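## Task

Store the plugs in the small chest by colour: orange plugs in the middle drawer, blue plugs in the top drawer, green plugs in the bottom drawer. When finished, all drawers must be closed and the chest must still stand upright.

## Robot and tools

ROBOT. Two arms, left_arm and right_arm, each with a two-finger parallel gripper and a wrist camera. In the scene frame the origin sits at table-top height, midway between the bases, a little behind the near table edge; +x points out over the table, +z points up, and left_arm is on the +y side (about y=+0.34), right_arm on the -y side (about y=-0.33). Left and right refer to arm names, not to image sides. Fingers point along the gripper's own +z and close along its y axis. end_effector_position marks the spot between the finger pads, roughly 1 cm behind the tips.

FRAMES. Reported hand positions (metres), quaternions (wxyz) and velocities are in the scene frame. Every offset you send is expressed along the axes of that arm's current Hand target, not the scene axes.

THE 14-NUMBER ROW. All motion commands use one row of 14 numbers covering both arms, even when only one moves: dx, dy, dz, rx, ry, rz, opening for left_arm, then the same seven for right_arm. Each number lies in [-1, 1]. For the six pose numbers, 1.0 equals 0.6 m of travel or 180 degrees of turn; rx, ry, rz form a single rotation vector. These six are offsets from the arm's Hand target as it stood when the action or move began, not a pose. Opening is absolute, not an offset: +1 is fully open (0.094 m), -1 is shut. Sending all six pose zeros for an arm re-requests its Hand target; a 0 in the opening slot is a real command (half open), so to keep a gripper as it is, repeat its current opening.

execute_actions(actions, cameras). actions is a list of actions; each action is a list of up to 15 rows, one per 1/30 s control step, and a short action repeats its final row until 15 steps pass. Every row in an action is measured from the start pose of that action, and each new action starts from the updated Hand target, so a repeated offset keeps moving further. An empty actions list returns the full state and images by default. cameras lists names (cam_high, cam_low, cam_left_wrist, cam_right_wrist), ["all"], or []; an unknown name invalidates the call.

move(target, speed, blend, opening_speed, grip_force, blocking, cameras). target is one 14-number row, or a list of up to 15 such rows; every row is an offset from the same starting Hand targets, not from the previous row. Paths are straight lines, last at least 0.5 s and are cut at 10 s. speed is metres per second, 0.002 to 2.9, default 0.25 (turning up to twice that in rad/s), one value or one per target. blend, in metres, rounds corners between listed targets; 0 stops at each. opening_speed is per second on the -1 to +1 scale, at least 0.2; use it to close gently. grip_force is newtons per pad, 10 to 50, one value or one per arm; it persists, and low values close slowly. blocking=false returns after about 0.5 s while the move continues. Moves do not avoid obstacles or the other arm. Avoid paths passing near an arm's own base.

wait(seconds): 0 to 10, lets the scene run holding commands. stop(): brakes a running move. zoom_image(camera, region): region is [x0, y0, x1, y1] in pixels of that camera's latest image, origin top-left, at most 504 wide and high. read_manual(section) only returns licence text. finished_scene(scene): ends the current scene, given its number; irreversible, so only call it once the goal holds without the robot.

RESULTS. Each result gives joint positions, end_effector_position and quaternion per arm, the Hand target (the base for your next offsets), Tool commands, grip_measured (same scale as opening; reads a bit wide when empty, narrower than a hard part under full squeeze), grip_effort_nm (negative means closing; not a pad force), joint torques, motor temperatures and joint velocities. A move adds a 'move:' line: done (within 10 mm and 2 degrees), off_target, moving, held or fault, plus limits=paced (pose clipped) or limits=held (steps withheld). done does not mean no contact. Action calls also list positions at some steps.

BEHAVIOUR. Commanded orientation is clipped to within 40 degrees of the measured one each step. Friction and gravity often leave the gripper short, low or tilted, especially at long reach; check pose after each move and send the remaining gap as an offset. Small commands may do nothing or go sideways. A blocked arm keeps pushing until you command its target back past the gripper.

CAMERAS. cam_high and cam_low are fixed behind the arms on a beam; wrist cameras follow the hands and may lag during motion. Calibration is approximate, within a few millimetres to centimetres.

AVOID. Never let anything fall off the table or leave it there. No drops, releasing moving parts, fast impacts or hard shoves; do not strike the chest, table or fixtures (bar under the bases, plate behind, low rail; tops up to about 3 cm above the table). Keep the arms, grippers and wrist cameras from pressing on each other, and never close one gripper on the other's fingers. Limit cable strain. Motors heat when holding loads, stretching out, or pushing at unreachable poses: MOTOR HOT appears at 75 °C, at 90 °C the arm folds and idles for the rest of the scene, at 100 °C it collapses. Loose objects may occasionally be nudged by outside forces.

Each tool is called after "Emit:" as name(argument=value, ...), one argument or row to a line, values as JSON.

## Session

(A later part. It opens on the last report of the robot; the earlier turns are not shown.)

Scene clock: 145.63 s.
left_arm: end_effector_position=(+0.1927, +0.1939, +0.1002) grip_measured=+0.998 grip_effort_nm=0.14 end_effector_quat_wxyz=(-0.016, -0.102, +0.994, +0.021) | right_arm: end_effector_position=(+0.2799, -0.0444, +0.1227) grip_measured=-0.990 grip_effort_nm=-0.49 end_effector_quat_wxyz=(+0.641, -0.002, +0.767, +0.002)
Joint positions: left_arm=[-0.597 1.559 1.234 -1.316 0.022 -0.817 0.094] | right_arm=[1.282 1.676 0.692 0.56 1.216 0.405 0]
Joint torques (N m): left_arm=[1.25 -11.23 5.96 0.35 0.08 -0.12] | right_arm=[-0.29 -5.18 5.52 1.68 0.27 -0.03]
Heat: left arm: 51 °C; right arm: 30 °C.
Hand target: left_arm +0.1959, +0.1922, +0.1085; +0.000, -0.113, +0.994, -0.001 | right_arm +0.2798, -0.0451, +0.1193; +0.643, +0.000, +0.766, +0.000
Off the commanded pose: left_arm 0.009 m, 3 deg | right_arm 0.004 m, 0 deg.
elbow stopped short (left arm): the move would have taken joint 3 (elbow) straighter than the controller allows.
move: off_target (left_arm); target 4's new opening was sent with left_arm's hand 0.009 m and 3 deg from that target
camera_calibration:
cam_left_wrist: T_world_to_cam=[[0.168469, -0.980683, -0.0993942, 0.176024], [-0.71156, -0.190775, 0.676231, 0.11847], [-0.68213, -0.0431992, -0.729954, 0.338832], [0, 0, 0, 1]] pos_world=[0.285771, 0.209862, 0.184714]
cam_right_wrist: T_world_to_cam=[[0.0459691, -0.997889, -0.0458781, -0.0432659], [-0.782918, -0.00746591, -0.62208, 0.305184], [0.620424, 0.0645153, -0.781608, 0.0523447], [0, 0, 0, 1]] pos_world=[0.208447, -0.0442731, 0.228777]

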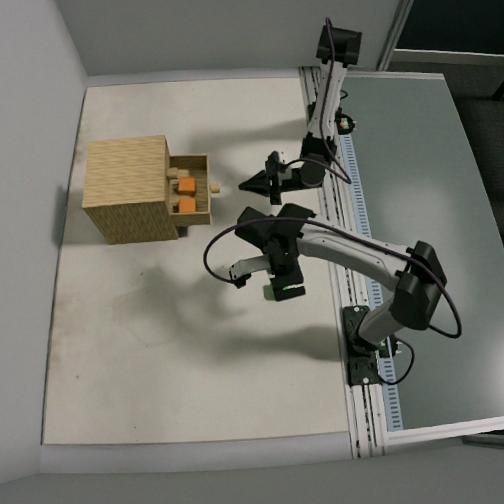

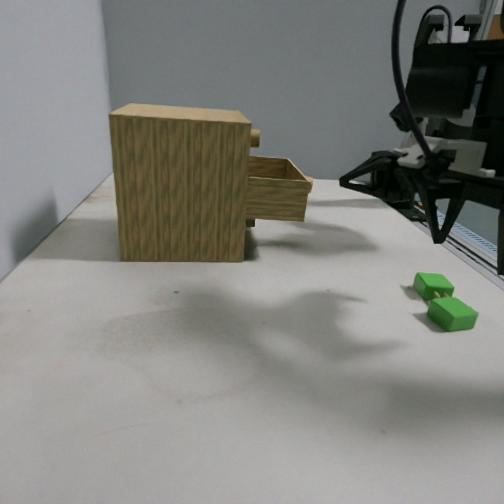

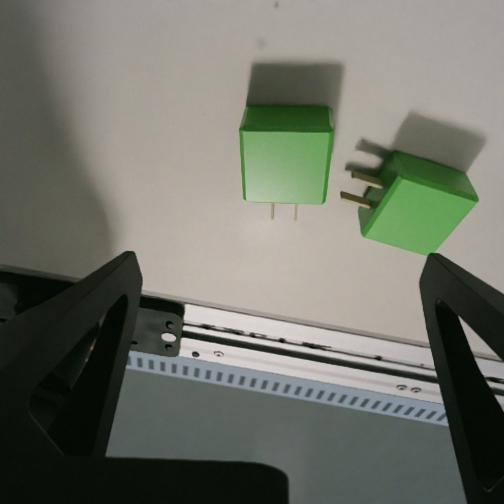

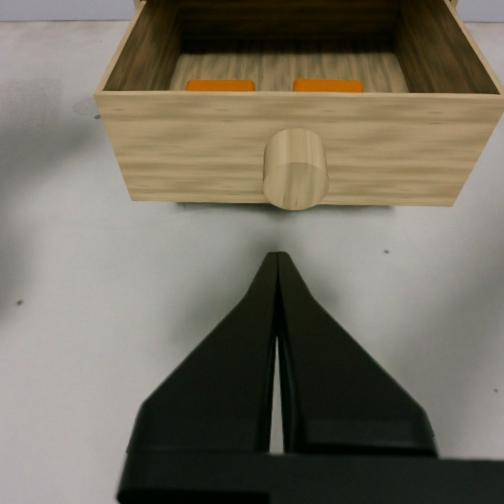

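Emit:
move(
  target=[
    [-0.009,0.005,0.137,0,0,0,1,0.013,-0.011,0.07,0,0,0,-1],
    [-0.009,0.005,0.137,0,0,0,-0.38,-0.021,-0.011,0.264,0,0,0,-1],
    [-0.009,0.005,-0.15,0,-0.06,0,-0.38,0.0125,-0.011,0.121,0,0,0,-1],
  ],
  speed=[0.25,0.12,0.25],
  cameras=["all"],
)

Emit:
zoom_image(
  camera="cam_low",
  region=[220, 80, 340, 260],
)

Scene clock: 151.73 s.
left_arm: end_effector_position=(+0.1971, +0.1963, +0.1899) grip_measured=-0.378 grip_effort_nm=-0.12 end_effector_quat_wxyz=(+0.076, -0.108, +0.991, +0.012) | right_arm: end_effector_position=(+0.3513, -0.0509, +0.0775) grip_measured=-0.990 grip_effort_nm=-0.51 end_effector_quat_wxyz=(+0.628, -0.025, +0.777, -0.021)
Joint positions: left_arm=[-0.644 1.468 1.503 -1.53 -0.09 -0.875 0.029] | right_arm=[1.061 1.9 0.735 0.832 1.007 0.223 0]
Joint torques (N m): left_arm=[0.08 -7.12 7.76 0.43 -0.26 -0.18] | right_arm=[0.08 -11.9 4.79 1.83 0.25 0.11]
Heat: left arm: 49 °C; right arm: 30 °C.
Hand target: left_arm +0.2003, +0.1964, +0.1985; +0.094, -0.112, +0.989, +0.010 | right_arm +0.3500, -0.0516, +0.0992; +0.643, -0.001, +0.766, +0.000
Off the commanded pose: left_arm 0.009 m, 2 deg | right_arm 0.022 m, 4 deg.
move: off_target (right_arm)
camera_calibration:
cam_left_wrist: T_world_to_cam=[[0.192944, -0.978932, -0.0668195, 0.175132], [-0.822558, -0.198499, 0.532913, 0.112066], [-0.534949, -0.0478596, -0.843528, 0.400885], [0, 0, 0, 1]] pos_world=[0.272843, 0.212874, 0.290139]
cam_right_wrist: T_world_to_cam=[[0.0503679, -0.998559, 0.0185338, -0.0616908], [-0.80233, -0.0515071, -0.594654, 0.335372], [0.594751, 0.0150813, -0.803768, -0.0186221], [0, 0, 0, 1]] pos_world=[0.283262, -0.044047, 0.185605]

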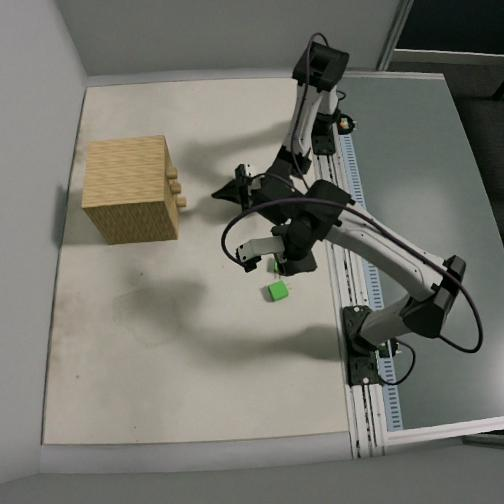

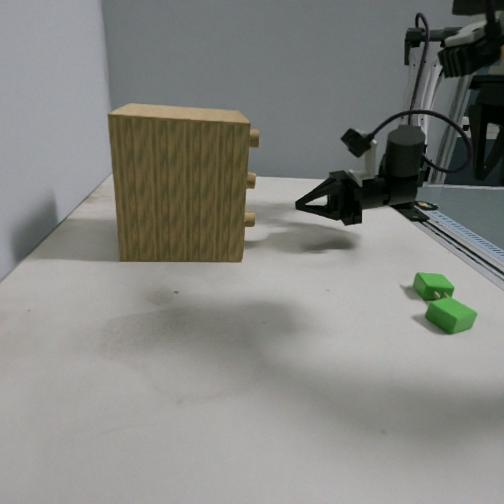

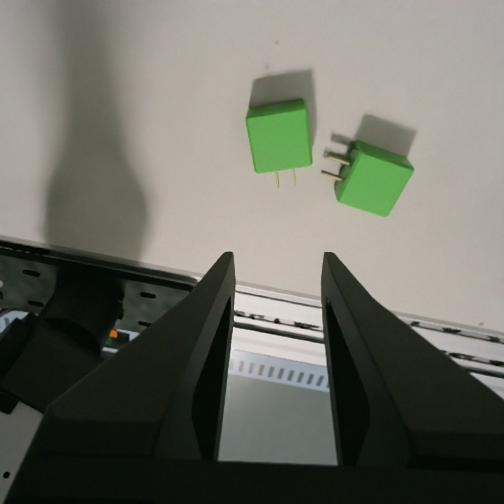

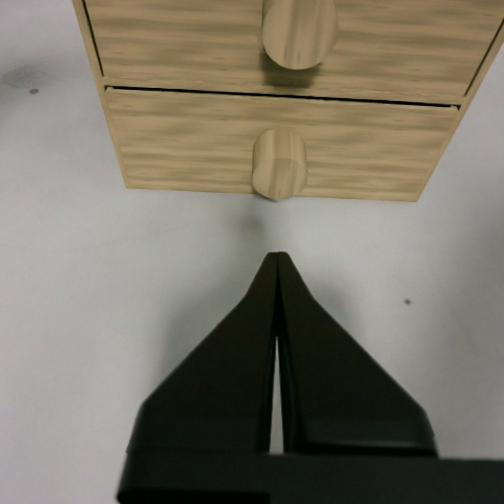

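Scaled by 2.800 from the camera's 504x504 image, which has a finer 720x720 frame.

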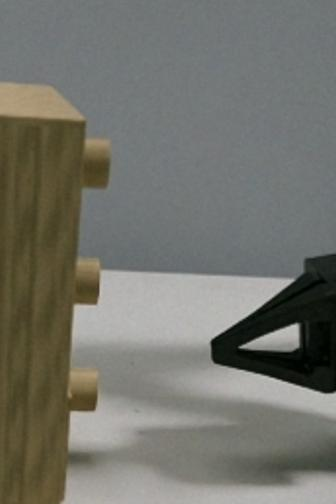

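Emit:
move(
  target=[0.076,0.002,0.18,0,0.06,0.025,1,0.038,-0.002,0.074,0,0.056,0,0.2],
  cameras=["cam_left_wrist","cam_right_wrist","cam_low"],
)

Scene clock: 156.70 s.
left_arm: end_effector_position=(+0.1735, +0.1954, +0.0860) grip_measured=+0.998 grip_effort_nm=0.14 end_effector_quat_wxyz=(+0.001, -0.078, +0.997, +0.010) | right_arm: end_effector_position=(+0.3848, -0.0606, +0.0573) grip_measured=+0.198 grip_effort_nm=0.10 end_effector_quat_wxyz=(+0.566, -0.011, +0.824, -0.019)
Joint positions: left_arm=[-0.644 1.463 1.092 -1.229 0.018 -0.817 0.094] | right_arm=[0.949 1.9 0.857 0.517 0.867 0.375 0.056]
Joint torques (N m): left_arm=[0.7 -5.44 5.98 0.5 0.06 0.11] | right_arm=[-0.42 -9.1 8.27 1.58 0.06 0.1]
Heat: left arm: 47 °C; right arm: 30 °C.
Hand target: left_arm +0.1762, +0.1920, +0.0838; +0.000, -0.074, +0.997, +0.003 | right_arm +0.3899, -0.0528, +0.0692; +0.573, +0.000, +0.819, +0.000
Off the commanded pose: left_arm 0.005 m, 1 deg | right_arm 0.015 m, 3 deg.
move: off_target (right_arm)
camera_calibration:
cam_left_wrist: T_world_to_cam=[[0.123839, -0.989444, -0.0752624, 0.186714], [-0.742607, -0.142718, 0.654344, 0.112585], [-0.658178, -0.0251431, -0.752442, 0.309628], [0, 0, 0, 1]] pos_world=[0.264274, 0.208596, 0.17336]
cam_right_wrist: T_world_to_cam=[[0.0269599, -0.999604, -0.00808536, -0.0622354], [-0.885257, -0.0201174, -0.464668, 0.376068], [0.464321, 0.019685, -0.885448, 0.000609026], [0, 0, 0, 1]] pos_world=[0.334312, -0.0546572, 0.174783]
Images, in order (width x height): cam_low 504x504, cam_left_wrist 504x504, cam_right_wrist 504x504.

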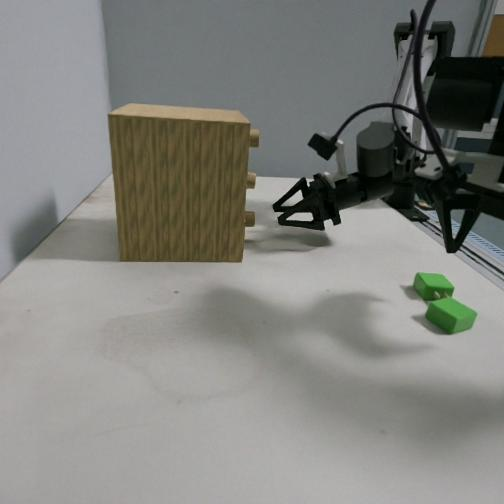

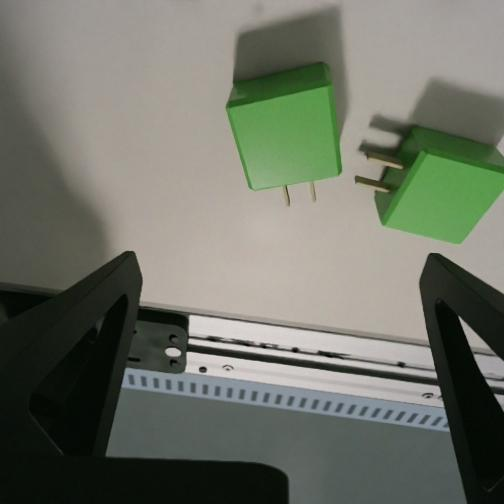

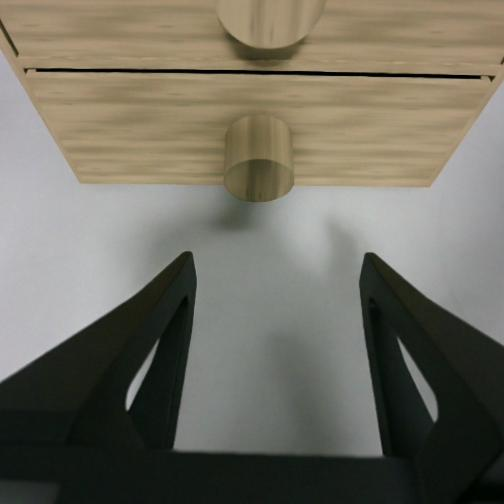

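Emit:
move(
  target=[-0.038,-0.002,0.085,0,0,-0.055,1,-0.012,0.01,0.102,0,0,0,0.2],
  speed=0.15,
  cameras=["cam_left_wrist","cam_right_wrist","cam_low"],
)

Scene clock: 160.20 s.
left_arm: end_effector_position=(+0.1952, +0.1959, +0.0357) grip_measured=+0.998 grip_effort_nm=0.14 end_effector_quat_wxyz=(+0.001, -0.148, +0.989, +0.009) | right_arm: end_effector_position=(+0.4432, -0.0558, +0.0503) grip_measured=+0.198 grip_effort_nm=0.10 end_effector_quat_wxyz=(+0.565, -0.003, +0.825, -0.014)
Joint positions: left_arm=[-0.595 1.573 0.987 -1.014 0.019 -0.91 0.094] | right_arm=[0.835 2.039 1.032 0.534 0.768 0.318 0.056]
Joint torques (N m): left_arm=[1.22 -6.08 5.55 0.54 0.06 -0.15] | right_arm=[-0.38 -8.06 8.64 1.88 0.04 -0.04]
Heat: left arm: 45 °C; right arm: 30 °C.
Hand target: left_arm +0.1989, +0.1944, +0.0328; +0.000, -0.160, +0.987, +0.003 | right_arm +0.4499, -0.0468, +0.0551; +0.573, +0.000, +0.819, +0.000
Off the commanded pose: left_arm 0.005 m, 1 deg | right_arm 0.012 m, 2 deg.
move: off_target (right_arm)
camera_calibration:
cam_left_wrist: T_world_to_cam=[[0.26228, -0.962249, -0.0727038, 0.14832], [-0.716462, -0.244648, 0.653322, 0.176536], [-0.646445, -0.119264, -0.753581, 0.302309], [0, 0, 0, 1]] pos_world=[0.283006, 0.221964, 0.123263]
cam_right_wrist: T_world_to_cam=[[0.0193218, -0.999488, -0.0254855, -0.054753], [-0.886694, -0.00535267, -0.462325, 0.425951], [0.461952, 0.0315308, -0.886344, -0.0310918], [0, 0, 0, 1]] pos_world=[0.393109, -0.0514646, 0.167974]
Images, in order (width x height): cam_low 504x504, cam_left_wrist 504x504, cam_right_wrist 504x504.

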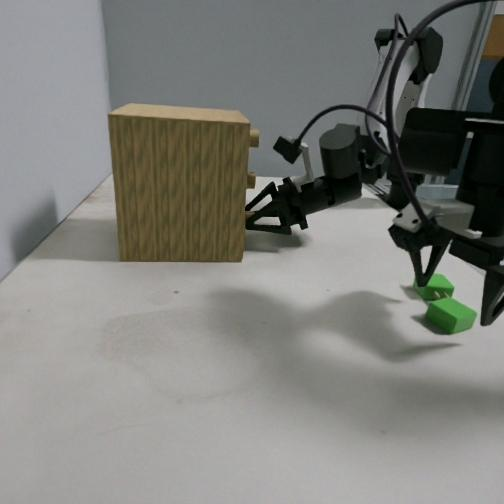

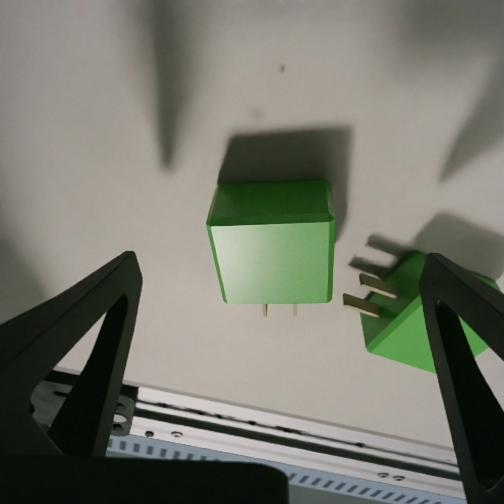

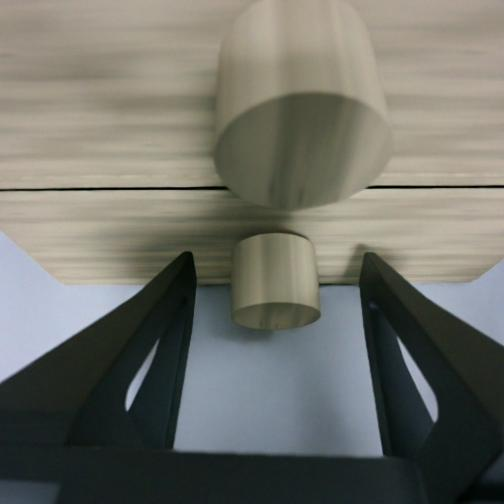

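Emit:
move(
  target=[
    [0,0,0.031,0,0,0,0.25,0,0,0,0,0,0,-0.55],
    [0,0,0.031,0,0,0,-0.38,0.063,0,-0.172,0,0,0,-0.55],
    [0,0,-0.17,0,-0.06,0,-0.38,0.063,0,-0.172,0,0,0,-0.55],
  ],
  speed=0.13,
  opening_speed=1.5,
  cameras=["all"],
)

Scene clock: 165.83 s.
left_arm: end_effector_position=(+0.1933, +0.1954, +0.1198) grip_measured=-0.155 grip_effort_nm=-1.02 end_effector_quat_wxyz=(+0.066, -0.154, +0.985, +0.030) | right_arm: end_effector_position=(+0.3460, -0.0526, +0.0441) grip_measured=-0.417 grip_effort_nm=-1.02 end_effector_quat_wxyz=(+0.573, +0.000, +0.819, -0.018)
Joint positions: left_arm=[-0.676 1.462 1.219 -1.301 -0.105 -1.001 0.04] | right_arm=[1.061 1.91 0.794 0.526 0.98 0.481 0.027]
Joint torques (N m): left_arm=[-0.08 -9.31 8.55 0.45 -0.34 -0.17] | right_arm=[1.06 -11.51 5 1.3 0.11 0.12]
Motor temperatures (°C): left_arm=[18 44 30 23 19 21 21] | right_arm=[19 30 30 25 16 20 21]
Heat: left arm: 44 °C; right arm: 30 °C.
Hand target: left_arm +0.1990, +0.1938, +0.1348; +0.093, -0.159, +0.983, +0.018 | right_arm +0.3399, -0.0468, +0.0549; +0.573, +0.000, +0.819, +0.000
Off the commanded pose: left_arm 0.016 m, 3 deg | right_arm 0.014 m, 2 deg.
move: off_target (left_arm, right_arm)
camera_calibration:
cam_left_wrist: T_world_to_cam=[[0.283494, -0.953958, -0.0979516, 0.151777], [-0.787157, -0.289824, 0.544414, 0.15573], [-0.547737, -0.0772346, -0.833078, 0.346692], [0, 0, 0, 1]] pos_world=[0.269452, 0.2167, 0.218907]
cam_right_wrist: T_world_to_cam=[[0.010376, -0.999702, -0.0220809, -0.0468465], [-0.877793, 0.00147003, -0.479038, 0.33503], [0.478928, 0.024353, -0.877516, 0.00161838], [0, 0, 0, 1]] pos_world=[0.293798, -0.0473644, 0.160878]

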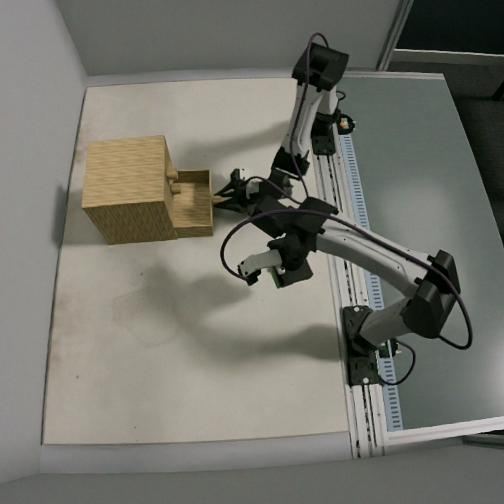

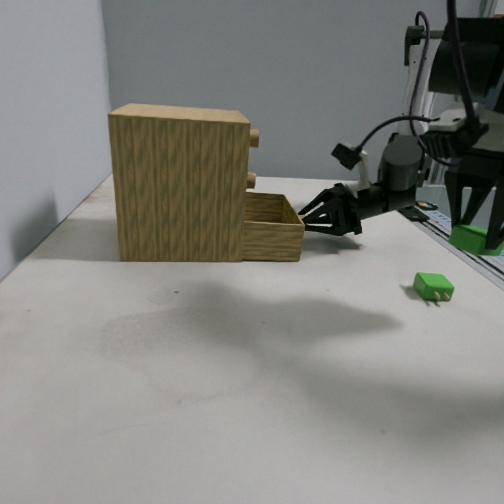

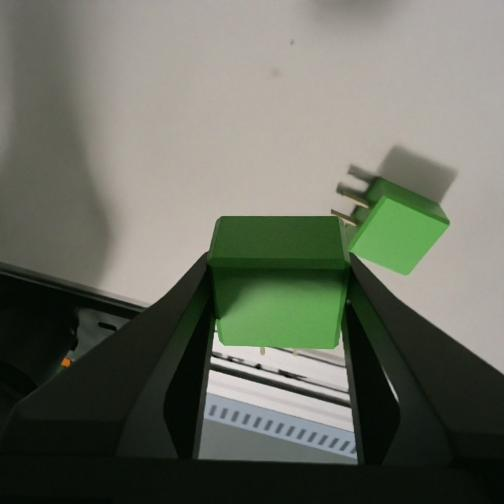

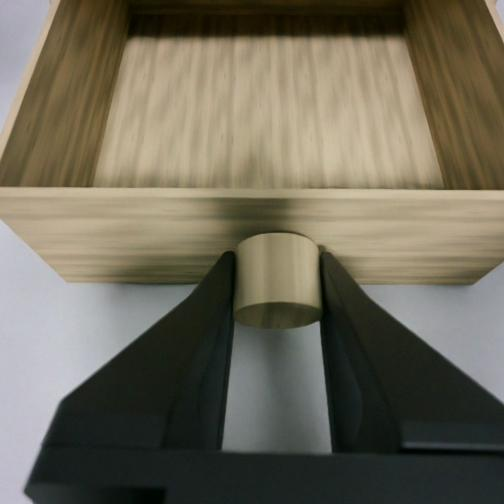

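Emit:
move(
  target=[
    [0,0,0,0,0,0,-0.38,0,0,0,0,0,0,0.1],
    [0,0,-0.08,0,0,0,-0.38,0.0285,0,-0.078,0,0,0,0.1],
    [-0.04,-0.07,-0.12,0,-0.05,0,-0.38,-0.176,-0.355,-0.224,0,0.2,0,0.1],
    [-0.232,-0.415,-0.068,0.042,-0.133,0.094,-0.38,-0.176,-0.355,-0.224,0,0.2,0,0.1],
  ],
  blend=[0,0.02,0.03,0],
  cameras=["cam_left_wrist","cam_low","cam_high"],
)

Scene clock: 172.80 s.
left_arm: end_effector_position=(+0.3904, -0.0049, +0.1968) grip_measured=-0.155 grip_effort_nm=-1.02 end_effector_quat_wxyz=(+0.287, +0.004, +0.958, -0.008) | right_arm: end_effector_position=(+0.2469, -0.2620, +0.1906) grip_measured=+0.098 grip_effort_nm=0.10 end_effector_quat_wxyz=(+0.285, +0.000, +0.958, -0.009)
Joint positions: left_arm=[-0.808 2.384 2.653 -1.424 -0.37 -0.743 0.04] | right_arm=[0.528 0.985 1.1 -1.138 0.291 0.417 0.052]
Joint torques (N m): left_arm=[1.24 -13.09 8.49 1.31 -0.44 0.11] | right_arm=[-0.81 -0.95 9.84 1.18 0.02 -0.06]
Heat: left arm: 43 °C; right arm: 30 °C.
Hand target: left_arm +0.4000, -0.0022, +0.1998; +0.301, +0.000, +0.954, +0.000 | right_arm +0.2499, -0.2599, +0.2003; +0.292, +0.000, +0.956, +0.000
Off the commanded pose: left_arm 0.010 m, 2 deg | right_arm 0.010 m, 1 deg.
move: done
camera_calibration:
cam_left_wrist: T_world_to_cam=[[-0.00805695, -0.998691, -0.0505054, 0.0165505], [-0.990964, 0.00121177, 0.134124, 0.372634], [-0.133887, 0.0511297, -0.989677, 0.373151], [0, 0, 0, 1]] pos_world=[0.419361, -0.00300179, 0.320156]
Images, in order (width x height): cam_high 504x504, cam_low 504x504, cam_left_wrist 504x504.

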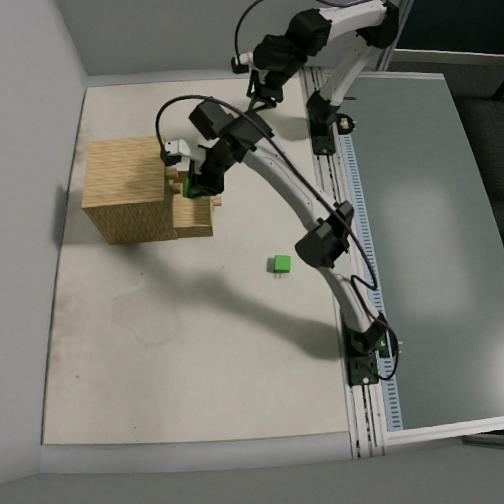

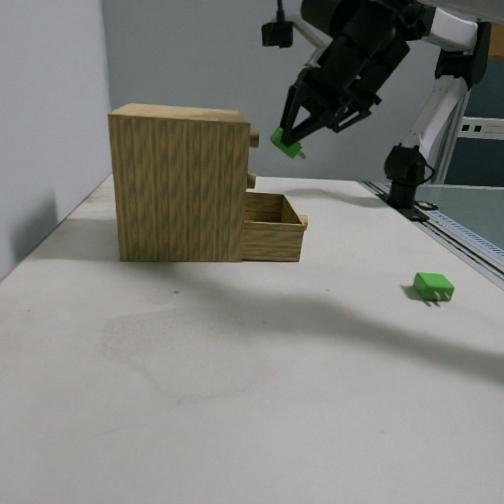

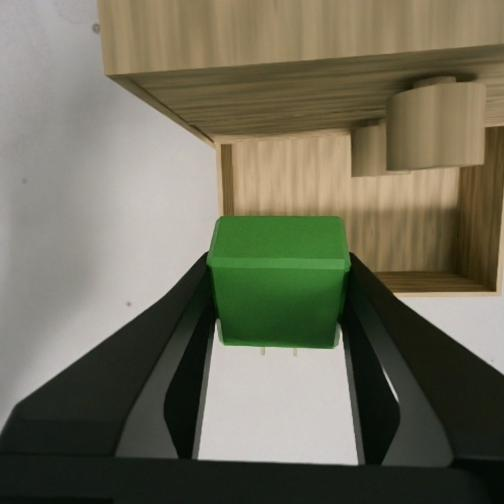

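Emit:
move(
  target=[
    [-0.016,0.002,0.012,0,0,0,-0.38,0,0,0,0,0,0,0.1],
    [0.098,0.002,0.186,0,0,0,-0.38,0,0,0,0,0,0,0.1],
  ],
  blend=[0.01,0],
  speed=0.15,
  cameras=["cam_left_wrist","cam_low"],
)

Emit:
zoom_image(
  camera="cam_low",
  region=[200, 60, 400, 260],
)

Scene clock: 175.57 s.
left_arm: end_effector_position=(+0.4253, -0.0102, +0.0941) grip_measured=-0.155 grip_effort_nm=-1.02 end_effector_quat_wxyz=(+0.338, -0.014, +0.941, -0.013) | right_arm: end_effector_position=(+0.2469, -0.2620, +0.1906) grip_measured=+0.098 grip_effort_nm=0.10 end_effector_quat_wxyz=(+0.285, +0.000, +0.958, -0.009)
Joint positions: left_arm=[-0.794 2.275 1.98 -0.77 -0.437 -0.733 0.04] | right_arm=[0.528 0.985 1.1 -1.138 0.291 0.417 0.052]
Joint torques (N m): left_arm=[1.46 -14.9 4.44 0.83 0.17 0.15] | right_arm=[-0.81 -0.94 9.83 1.19 0.02 -0.06]
Heat: left arm: 44 °C; right arm: 31 °C.
Hand target: left_arm +0.4158, -0.0011, +0.0745; +0.300, +0.000, +0.954, +0.000 | right_arm +0.2499, -0.2599, +0.2003; +0.292, +0.000, +0.956, +0.000
Off the commanded pose: left_arm 0.024 m, 5 deg | right_arm 0.010 m, 1 deg.
move: off_target (left_arm); blend cut to 0.0062 m at target 1
camera_calibration:
cam_left_wrist: T_world_to_cam=[[0.028873, -0.999142, -0.0296802, -0.0113614], [-0.999141, -0.0297309, 0.0288799, 0.434062], [-0.0297375, 0.0288209, -0.999142, 0.23286], [0, 0, 0, 1]] pos_world=[0.440942, -0.00515778, 0.219787]
Images, in order (width x height): cam_low 504x504, cam_left_wrist 504x504.

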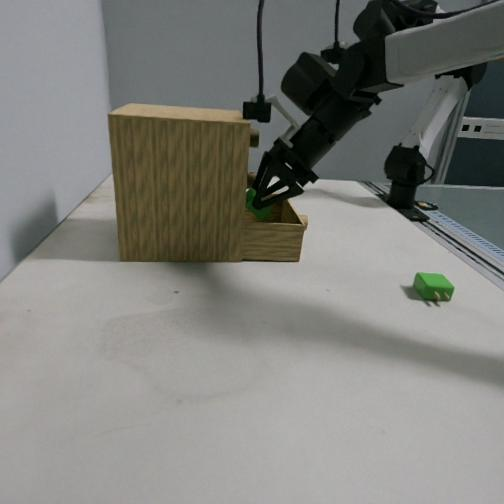

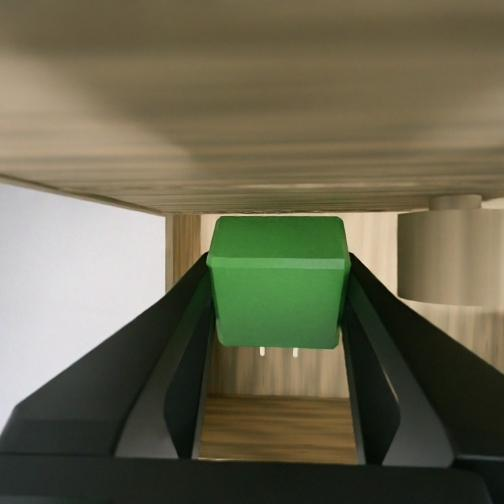

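Scaled by 2.520 from the camera's 504x504 image, which has a finer 720x720 frame.

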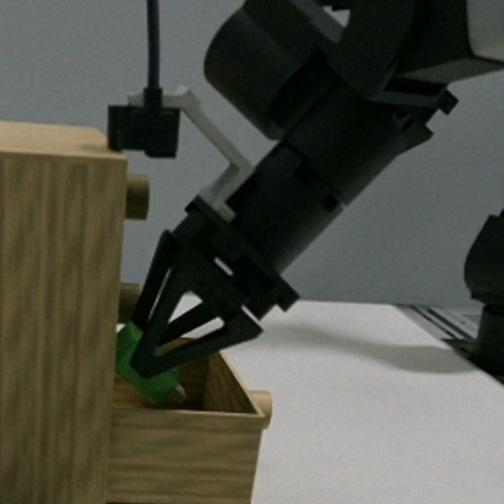

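Emit:
move(
  target=[
    [0.005,0.007,-0.065,0,-0.03,0,-0.38,0,0,0,0,0,0,0.1],
    [0.044,0.007,-0.01,0,-0.03,0,-0.38,0,0,0,0,0,0,0.1],
  ],
  blend=[0.005,0],
  speed=0.12,
  cameras=["cam_left_wrist","cam_low"],
)

Emit:
zoom_image(
  camera="cam_low",
  region=[200, 60, 400, 260],
)

Scene clock: 177.90 s.
left_arm: end_effector_position=(+0.3935, -0.0034, +0.0578) grip_measured=-0.155 grip_effort_nm=-1.02 end_effector_quat_wxyz=(+0.342, +0.005, +0.940, -0.006) | right_arm: end_effector_position=(+0.2469, -0.2620, +0.1906) grip_measured=+0.098 grip_effort_nm=0.10 end_effector_quat_wxyz=(+0.285, +0.000, +0.958, -0.009)
Joint positions: left_arm=[-0.84 2.185 1.687 -0.579 -0.467 -0.735 0.04] | right_arm=[0.528 0.985 1.1 -1.138 0.291 0.417 0.052]
Joint torques (N m): left_arm=[0.47 -17.02 5.15 1.16 -0.31 0] | right_arm=[-0.8 -0.95 9.84 1.19 0.02 -0.06]
Heat: left arm: 45 °C; right arm: 31 °C.
Hand target: left_arm +0.3907, +0.0030, +0.0645; +0.345, +0.000, +0.939, -0.001 | right_arm +0.2499, -0.2599, +0.2003; +0.292, +0.000, +0.956, +0.000
Off the commanded pose: left_arm 0.010 m, 1 deg | right_arm 0.010 m, 1 deg.
move: done
camera_calibration:
cam_left_wrist: T_world_to_cam=[[-0.000236472, -0.998462, -0.0554435, 0.00828242], [-0.999837, -0.000765834, 0.018056, 0.404539], [-0.0180707, 0.0554387, -0.998299, 0.190856], [0, 0, 0, 1]] pos_world=[0.407924, -0.00200134, 0.183687]
Images, in order (width x height): cam_low 504x504, cam_left_wrist 504x504.

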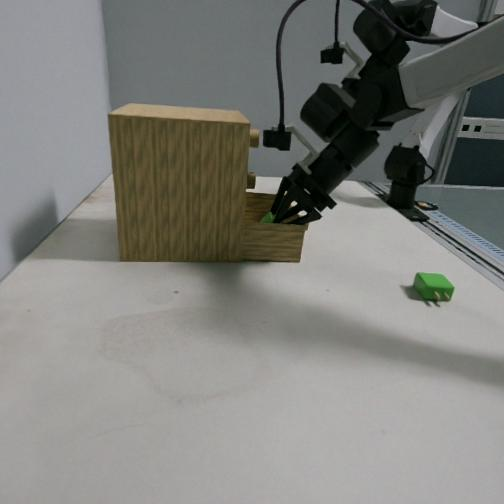

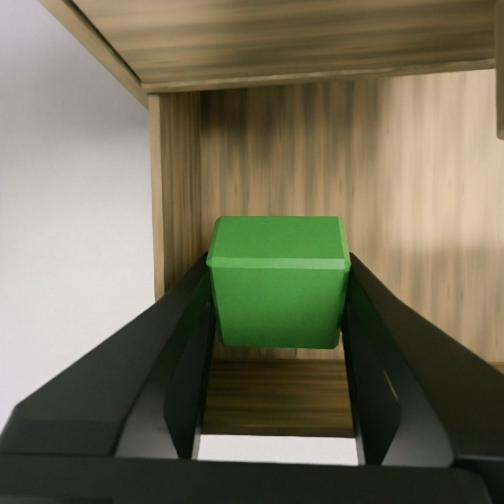

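Scaled by 2.520 from the camera's 504x504 image, which has a finer 720x720 frame.

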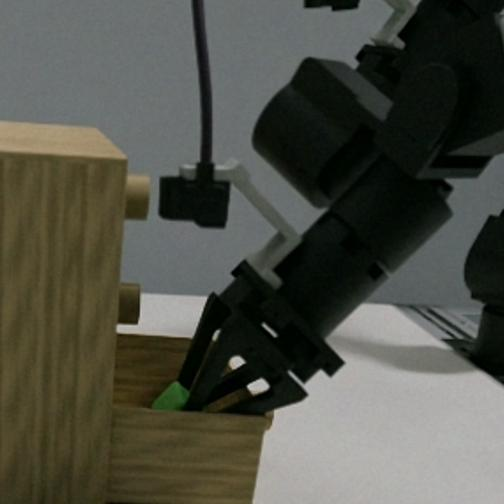

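Emit:
move(
  target=[
    [0,0,0,0,0,0,0.12,0,0,0,0,0,0,0.1],
    [-0.137,0,-0.212,0,0,0,0.12,0,0,0,0,0,0,0.1],
    [0.229,0.212,-0.271,0.175,0.175,0.478,0.6,0,0,0,0,0,0,0.1],
  ],
  opening_speed=1.0,
  blend=[0,0.03,0],
  speed=[0.2,0.2,0.35],
  cameras=["cam_left_wrist","cam_high"],
)

Scene clock: 184.73 s.
left_arm: end_effector_position=(+0.1848, +0.1330, +0.0873) grip_measured=+0.597 grip_effort_nm=0.14 end_effector_quat_wxyz=(-0.018, +0.700, +0.713, +0.009) | right_arm: end_effector_position=(+0.2469, -0.2620, +0.1906) grip_measured=+0.098 grip_effort_nm=0.10 end_effector_quat_wxyz=(+0.285, +0.000, +0.958, -0.009)
Joint positions: left_arm=[-0.792 1.674 1.31 -1.255 0.019 0.744 0.075] | right_arm=[0.528 0.985 1.1 -1.138 0.291 0.417 0.052]
Joint torques (N m): left_arm=[-0.18 -13.05 5.74 0.22 0.23 0.13] | right_arm=[-0.8 -0.96 9.83 1.19 0.02 -0.06]
Heat: left arm: 48 °C; right arm: 33 °C.
Hand target: left_arm +0.1808, +0.1304, +0.0992; +0.001, +0.708, +0.706, +0.001 | right_arm +0.2499, -0.2599, +0.2003; +0.292, +0.000, +0.956, +0.000
Off the commanded pose: left_arm 0.013 m, 3 deg | right_arm 0.010 m, 1 deg.
move: off_target (left_arm); target 3's new opening was sent with left_arm's hand 0.013 m and 3 deg from that target
camera_calibration:
cam_left_wrist: T_world_to_cam=[[-0.998987, 0.0147538, -0.0425234, 0.194736], [-0.0184542, 0.727437, 0.685927, -0.141129], [0.0410531, 0.686016, -0.726427, 0.0903655], [0, 0, 0, 1]] pos_world=[0.188224, 0.0377973, 0.170729]
Images, in order (width x height): cam_high 504x504, cam_left_wrist 504x504.

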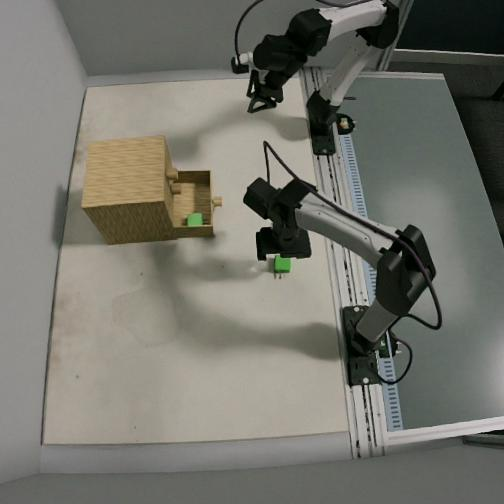

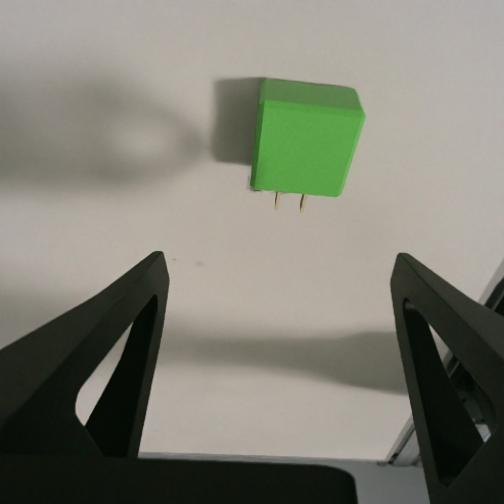

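Emit:
move(
  target=[
    [-0.026,-0.02,0.05,0,0,0.03,0.6,0,0,0,0,0,0,0.1],
    [-0.026,-0.02,0.1155,0,0,0.03,0.6,0,0,0,0,0,0,0.1],
    [-0.026,-0.02,0.1155,0,0,0.03,-0.38,0,0,0,0,0,0,0.1],
    [-0.026,-0.02,-0.1,0,-0.06,0.03,-0.38,0,0,0,0,0,0,0.1],
  ],
  blend=[0.02,0,0,0],
  speed=0.2,
  opening_speed=1.5,
  cameras=["cam_left_wrist"],
)

Scene clock: 189.57 s.
left_arm: end_effector_position=(+0.1662, +0.1178, +0.1446) grip_measured=-0.377 grip_effort_nm=-0.12 end_effector_quat_wxyz=(+0.043, +0.735, +0.674, -0.058) | right_arm: end_effector_position=(+0.2469, -0.2620, +0.1906) grip_measured=+0.098 grip_effort_nm=0.10 end_effector_quat_wxyz=(+0.285, +0.000, +0.958, -0.009)
Joint positions: left_arm=[-0.786 1.554 1.405 -1.351 0.154 0.846 0.029] | right_arm=[0.528 0.985 1.1 -1.138 0.291 0.417 0.052]
Joint torques (N m): left_arm=[1.42 -10.18 8.09 0.46 0.3 0.13] | right_arm=[-0.8 -0.96 9.83 1.18 0.02 -0.06]
Heat: left arm: 47 °C; right arm: 33 °C.
Hand target: left_arm +0.1686, +0.1149, +0.1590; +0.067, +0.737, +0.669, -0.066 | right_arm +0.2499, -0.2599, +0.2003; +0.292, +0.000, +0.956, +0.000
Off the commanded pose: left_arm 0.015 m, 3 deg | right_arm 0.010 m, 1 deg.
move: off_target (left_arm); blend cut to 0.0197 m at target 1
camera_calibration:
cam_left_wrist: T_world_to_cam=[[-0.992869, 0.110758, -0.0440913, 0.166751], [0.0693229, 0.837316, 0.542306, -0.176518], [0.0969832, 0.535383, -0.839023, 0.168003], [0, 0, 0, 1]] pos_world=[0.161505, 0.0393859, 0.244038]
Images, in order (width x height): cam_left_wrist 504x504.

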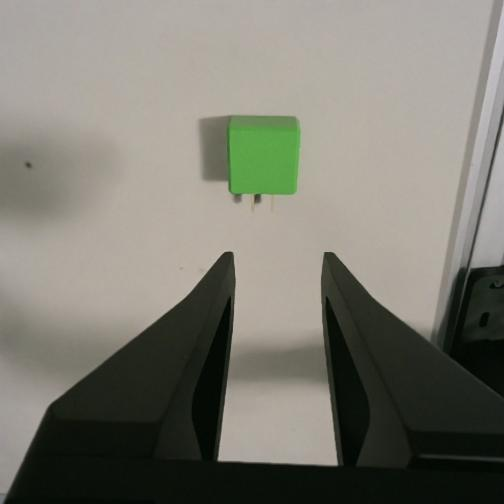

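Emit:
move(
  target=[0.029,0.01,0.1725,0,0.06,0,0.5,0,0,0,0,0,0,0.1],
  cameras=["cam_left_wrist","cam_low"],
)

Scene clock: 192.60 s.
left_arm: end_effector_position=(+0.1706, +0.1154, +0.0549) grip_measured=+0.497 grip_effort_nm=0.14 end_effector_quat_wxyz=(-0.005, +0.742, +0.671, -0.004) | right_arm: end_effector_position=(+0.2469, -0.2620, +0.1906) grip_measured=+0.098 grip_effort_nm=0.10 end_effector_quat_wxyz=(+0.285, +0.000, +0.958, -0.009)
Joint positions: left_arm=[-0.858 1.682 1.191 -1.098 0.045 0.796 0.07] | right_arm=[0.528 0.985 1.1 -1.138 0.291 0.417 0.052]
Joint torques (N m): left_arm=[0.02 -7.8 6.26 0.47 -0.07 -0.09] | right_arm=[-0.8 -0.95 9.84 1.19 0.02 -0.06]
Heat: left arm: 46 °C; right arm: 34 °C.
Hand target: left_arm +0.1756, +0.1120, +0.0542; +0.004, +0.740, +0.672, +0.004 | right_arm +0.2499, -0.2599, +0.2003; +0.292, +0.000, +0.956, +0.000
Off the commanded pose: left_arm 0.006 m, 1 deg | right_arm 0.010 m, 1 deg.
move: done
camera_calibration:
cam_left_wrist: T_world_to_cam=[[-0.990388, 0.131275, -0.04357, 0.164601], [0.0705762, 0.750529, 0.657058, -0.122681], [0.118956, 0.647667, -0.75258, 0.0721413], [0, 0, 0, 1]] pos_world=[0.163095, 0.0237439, 0.142072]
Images, in order (width x height): cam_low 504x504, cam_left_wrist 504x504.

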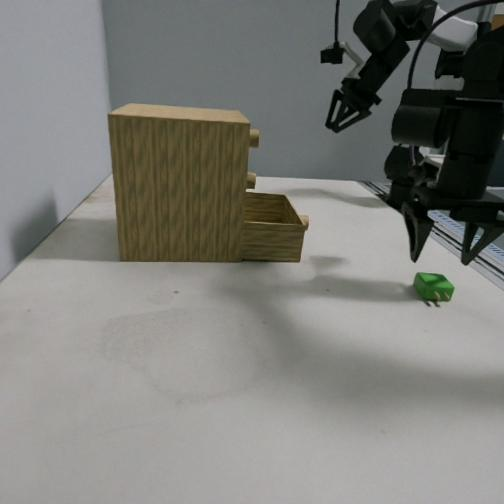

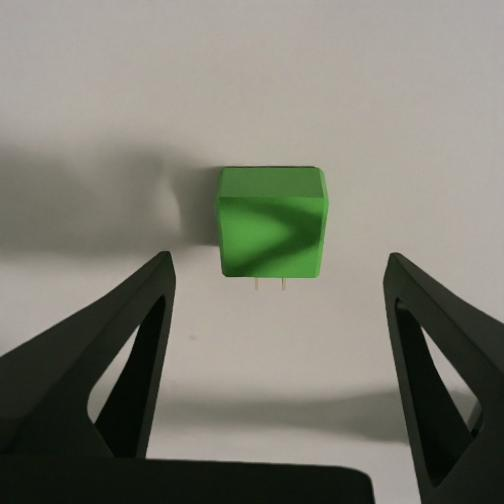

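Emit:
move(
  target=[
    [0.004,0.004,0.064,0,0,0,0.5,0,0,0,0,0,0,0.1],
    [0.004,0.004,0.064,0,0,0,-0.38,0,0,0,0,0,0,0.1],
  ],
  speed=0.15,
  opening_speed=1.2,
  cameras=["cam_left_wrist"],
)

Scene clock: 195.53 s.
left_arm: end_effector_position=(+0.1732, +0.1147, +0.0191) grip_measured=-0.159 grip_effort_nm=-1.02 end_effector_quat_wxyz=(+0.000, +0.742, +0.670, -0.004) | right_arm: end_effector_position=(+0.2469, -0.2620, +0.1906) grip_measured=+0.098 grip_effort_nm=0.10 end_effector_quat_wxyz=(+0.285, +0.000, +0.958, -0.009)
Joint positions: left_arm=[-0.858 1.724 1.09 -0.945 0.044 0.796 0.039] | right_arm=[0.528 0.985 1.1 -1.138 0.291 0.417 0.052]
Joint torques (N m): left_arm=[0.68 -7.49 5.57 0.53 -0.04 -0.01] | right_arm=[-0.8 -0.95 9.83 1.19 0.02 -0.06]
Heat: left arm: 45 °C; right arm: 34 °C.
Hand target: left_arm +0.1787, +0.1141, +0.0159; +0.004, +0.740, +0.672, +0.004 | right_arm +0.2499, -0.2599, +0.2003; +0.292, +0.000, +0.956, +0.000
Off the commanded pose: left_arm 0.006 m, 1 deg | right_arm 0.010 m, 1 deg.
move: done
camera_calibration:
cam_left_wrist: T_world_to_cam=[[-0.989998, 0.131278, -0.0516648, 0.165769], [0.0659992, 0.754634, 0.652818, -0.0982939], [0.124689, 0.642879, -0.755751, 0.0449116], [0, 0, 0, 1]] pos_world=[0.164998, 0.0235414, 0.106674]
Images, in order (width x height): cam_left_wrist 504x504.

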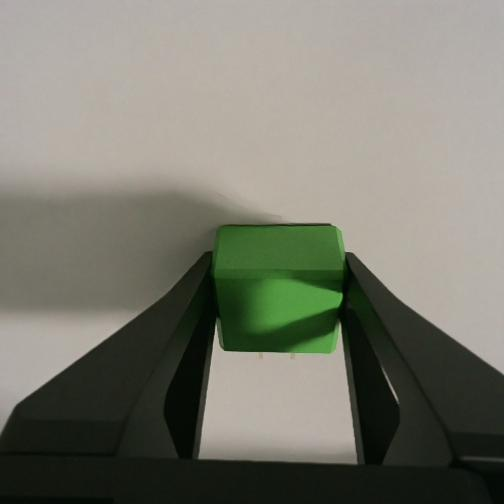

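Emit:
move(
  target=[
    [0,0,-0.25,0,0,0,-0.38,0,0,0,0,0,0,0.1],
    [-0.277,0.356,-0.31,-0.2,-0.181,-0.502,-0.38,0,0,0,0,0,0,0.1],
  ],
  blend=[0.04,0],
  cameras=["cam_left_wrist","cam_low"],
)

Scene clock: 202.83 s.
left_arm: end_effector_position=(+0.3682, -0.0701, +0.2004) grip_measured=-0.159 grip_effort_nm=-1.02 end_effector_quat_wxyz=(+0.370, +0.018, +0.929, -0.012) | right_arm: end_effector_position=(+0.2469, -0.2620, +0.1906) grip_measured=+0.098 grip_effort_nm=0.10 end_effector_quat_wxyz=(+0.285, +0.000, +0.958, -0.009)
Joint positions: left_arm=[-0.967 2.515 2.835 -1.396 -0.553 -0.81 0.039] | right_arm=[0.528 0.985 1.1 -1.138 0.291 0.417 0.052]
Joint torques (N m): left_arm=[0.38 -14.22 8.06 1.3 -0.55 -0.12] | right_arm=[-0.81 -0.95 9.83 1.19 0.02 -0.06]
Motor temperatures (°C): left_arm=[18 44 31 23 19 21 21] | right_arm=[19 26 35 24 16 20 20]
Heat: left arm: 44 °C; right arm: 35 °C.
Hand target: left_arm +0.3732, -0.0717, +0.2042; +0.375, +0.001, +0.927, +0.000 | right_arm +0.2499, -0.2599, +0.2003; +0.292, +0.000, +0.956, +0.000
Off the commanded pose: left_arm 0.007 m, 3 deg | right_arm 0.010 m, 1 deg.
elbow stopped short (left arm): the move would have taken joint 3 (elbow) straighter than the controller allows.
move: off_target (left_arm)
camera_calibration:
cam_left_wrist: T_world_to_cam=[[-0.0262241, -0.998208, -0.0537906, -0.0411864], [-0.998775, 0.0284221, -0.0405132, 0.39002], [0.0419694, 0.0526622, -0.99773, 0.31398], [0, 0, 0, 1]] pos_world=[0.375284, -0.0687326, 0.326852]
Images, in order (width x height): cam_low 504x504, cam_left_wrist 504x504.

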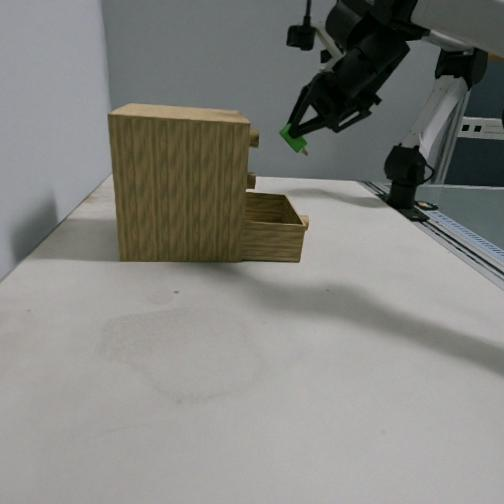

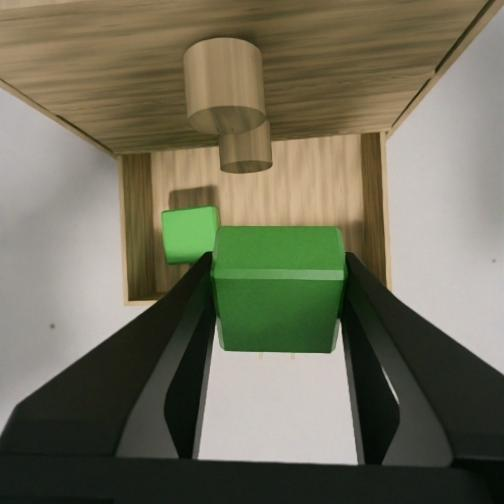

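Emit:
move(
  target=[0.133,-0.0217,0.162,0,0,0,-0.38,0,0,0,0,0,0,0.1],
  speed=0.15,
  cameras=["cam_left_wrist","cam_low"],
)

Emit:
zoom_image(
  camera="cam_low",
  region=[200, 60, 400, 260],
)

Scene clock: 205.30 s.
left_arm: end_effector_position=(+0.3752, -0.0712, +0.0932) grip_measured=-0.159 grip_effort_nm=-1.02 end_effector_quat_wxyz=(+0.374, +0.009, +0.927, +0.035) | right_arm: end_effector_position=(+0.2469, -0.2620, +0.1906) grip_measured=+0.098 grip_effort_nm=0.10 end_effector_quat_wxyz=(+0.285, +0.000, +0.958, -0.009)
Joint positions: left_arm=[-0.985 2.422 2.218 -0.961 -0.63 -0.856 0.039] | right_arm=[0.528 0.985 1.1 -1.138 0.291 0.417 0.052]
Joint torques (N m): left_arm=[1.14 -14.31 4.18 2.17 0.01 -0.06] | right_arm=[-0.83 -0.96 9.84 1.19 0.02 -0.06]
Heat: left arm: 45 °C; right arm: 35 °C.
Hand target: left_arm +0.3833, -0.0845, +0.0787; +0.374, +0.001, +0.927, +0.001 | right_arm +0.2499, -0.2599, +0.2003; +0.292, +0.000, +0.956, +0.000
Off the commanded pose: left_arm 0.021 m, 4 deg | right_arm 0.010 m, 1 deg.
move: off_target (left_arm)
camera_calibration:
cam_left_wrist: T_world_to_cam=[[0.027126, -0.990701, -0.133329, -0.0599389], [-0.998476, -0.0204388, -0.0512709, 0.390154], [0.0480691, 0.134516, -0.989745, 0.209661], [0, 0, 0, 1]] pos_world=[0.381107, -0.07961, 0.219523]
Images, in order (width x height): cam_low 504x504, cam_left_wrist 504x504.

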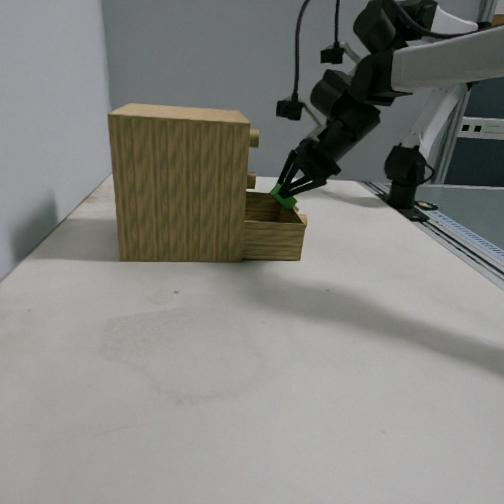

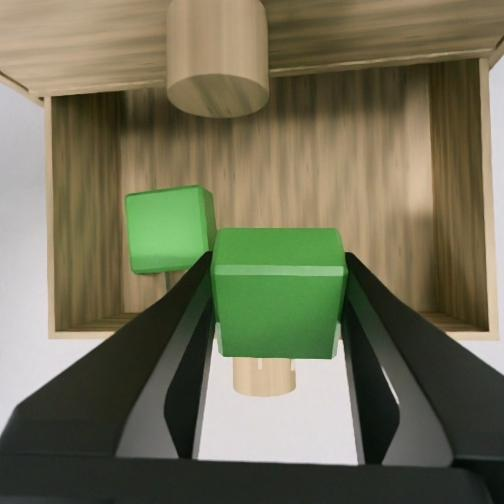

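Scaled by 2.520 from the camera's 504x504 image, which has a finer 720x720 frame.

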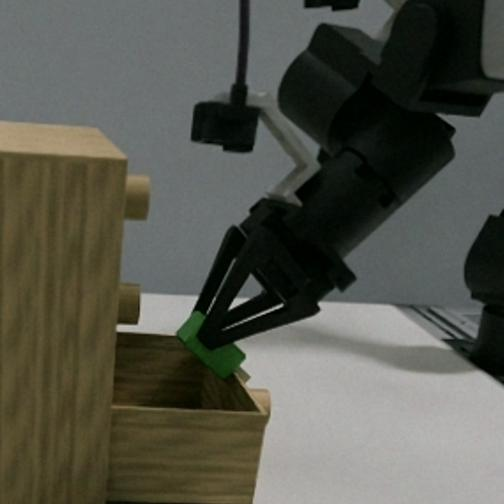

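Emit:
move(
  target=[
    [-0.052,-0.005,-0.054,0,0,0,-0.38,0,0,0,0,0,0,0.1],
    [-0.07,-0.005,-0.037,0,0,0,-0.38,0,0,0,0,0,0,0.1],
    [-0.003,-0.005,0.033,0,0,0,-0.38,0,0,0,0,0,0,0.1],
  ],
  speed=0.12,
  blend=[0.005,0,0],
  cameras=["cam_left_wrist","cam_low"],
)

Emit:
zoom_image(
  camera="cam_low",
  region=[200, 60, 400, 260],
)

Scene clock: 209.13 s.
left_arm: end_effector_position=(+0.4016, -0.0893, +0.0596) grip_measured=-0.159 grip_effort_nm=-1.02 end_effector_quat_wxyz=(+0.380, -0.002, +0.925, +0.006) | right_arm: end_effector_position=(+0.2469, -0.2620, +0.1906) grip_measured=+0.098 grip_effort_nm=0.10 end_effector_quat_wxyz=(+0.285, +0.000, +0.958, -0.009)
Joint positions: left_arm=[-0.958 2.527 2.26 -0.828 -0.599 -0.839 0.039] | right_arm=[0.528 0.985 1.1 -1.138 0.291 0.417 0.052]
Joint torques (N m): left_arm=[0.62 -19.55 4.92 1.16 -0.17 0.02] | right_arm=[-0.81 -0.95 9.85 1.19 0.02 -0.06]
Heat: left arm: 47 °C; right arm: 36 °C.
Hand target: left_arm +0.3984, -0.0875, +0.0657; +0.374, +0.001, +0.927, +0.001 | right_arm +0.2499, -0.2599, +0.2003; +0.292, +0.000, +0.956, +0.000
Off the commanded pose: left_arm 0.007 m, 1 deg | right_arm 0.010 m, 1 deg.
move: done
camera_calibration:
cam_left_wrist: T_world_to_cam=[[0.0269041, -0.997069, -0.0716198, -0.0872025], [-0.997722, -0.0223492, -0.0636578, 0.414618], [0.0618706, 0.0731693, -0.995399, 0.166788], [0, 0, 0, 1]] pos_world=[0.4057, -0.0898843, 0.186169]
Images, in order (width x height): cam_low 504x504, cam_left_wrist 504x504.

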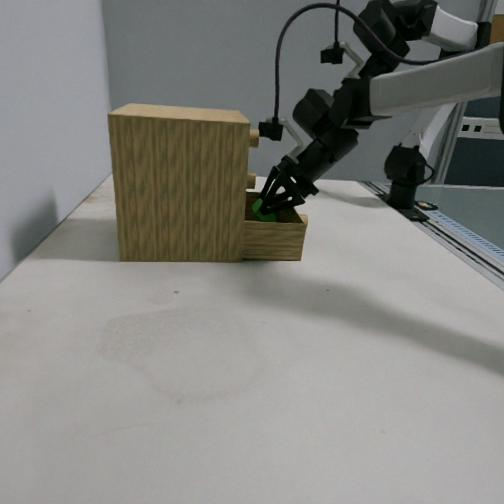

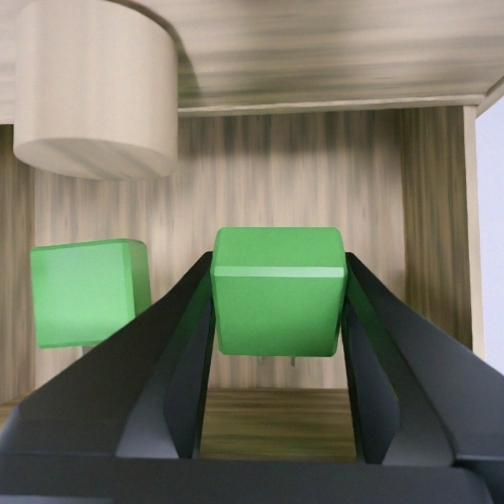

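Scaled by 2.520 from the camera's 504x504 image, which has a finer 720x720 frame.

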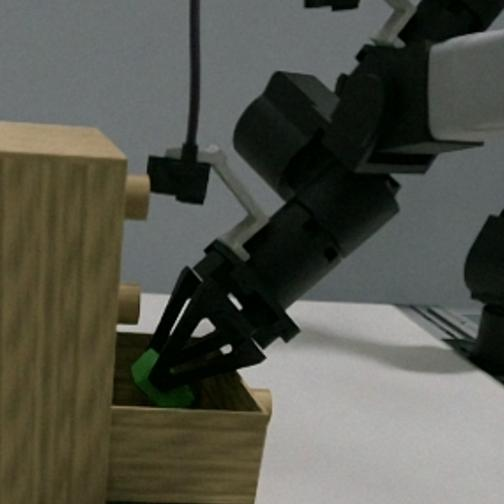

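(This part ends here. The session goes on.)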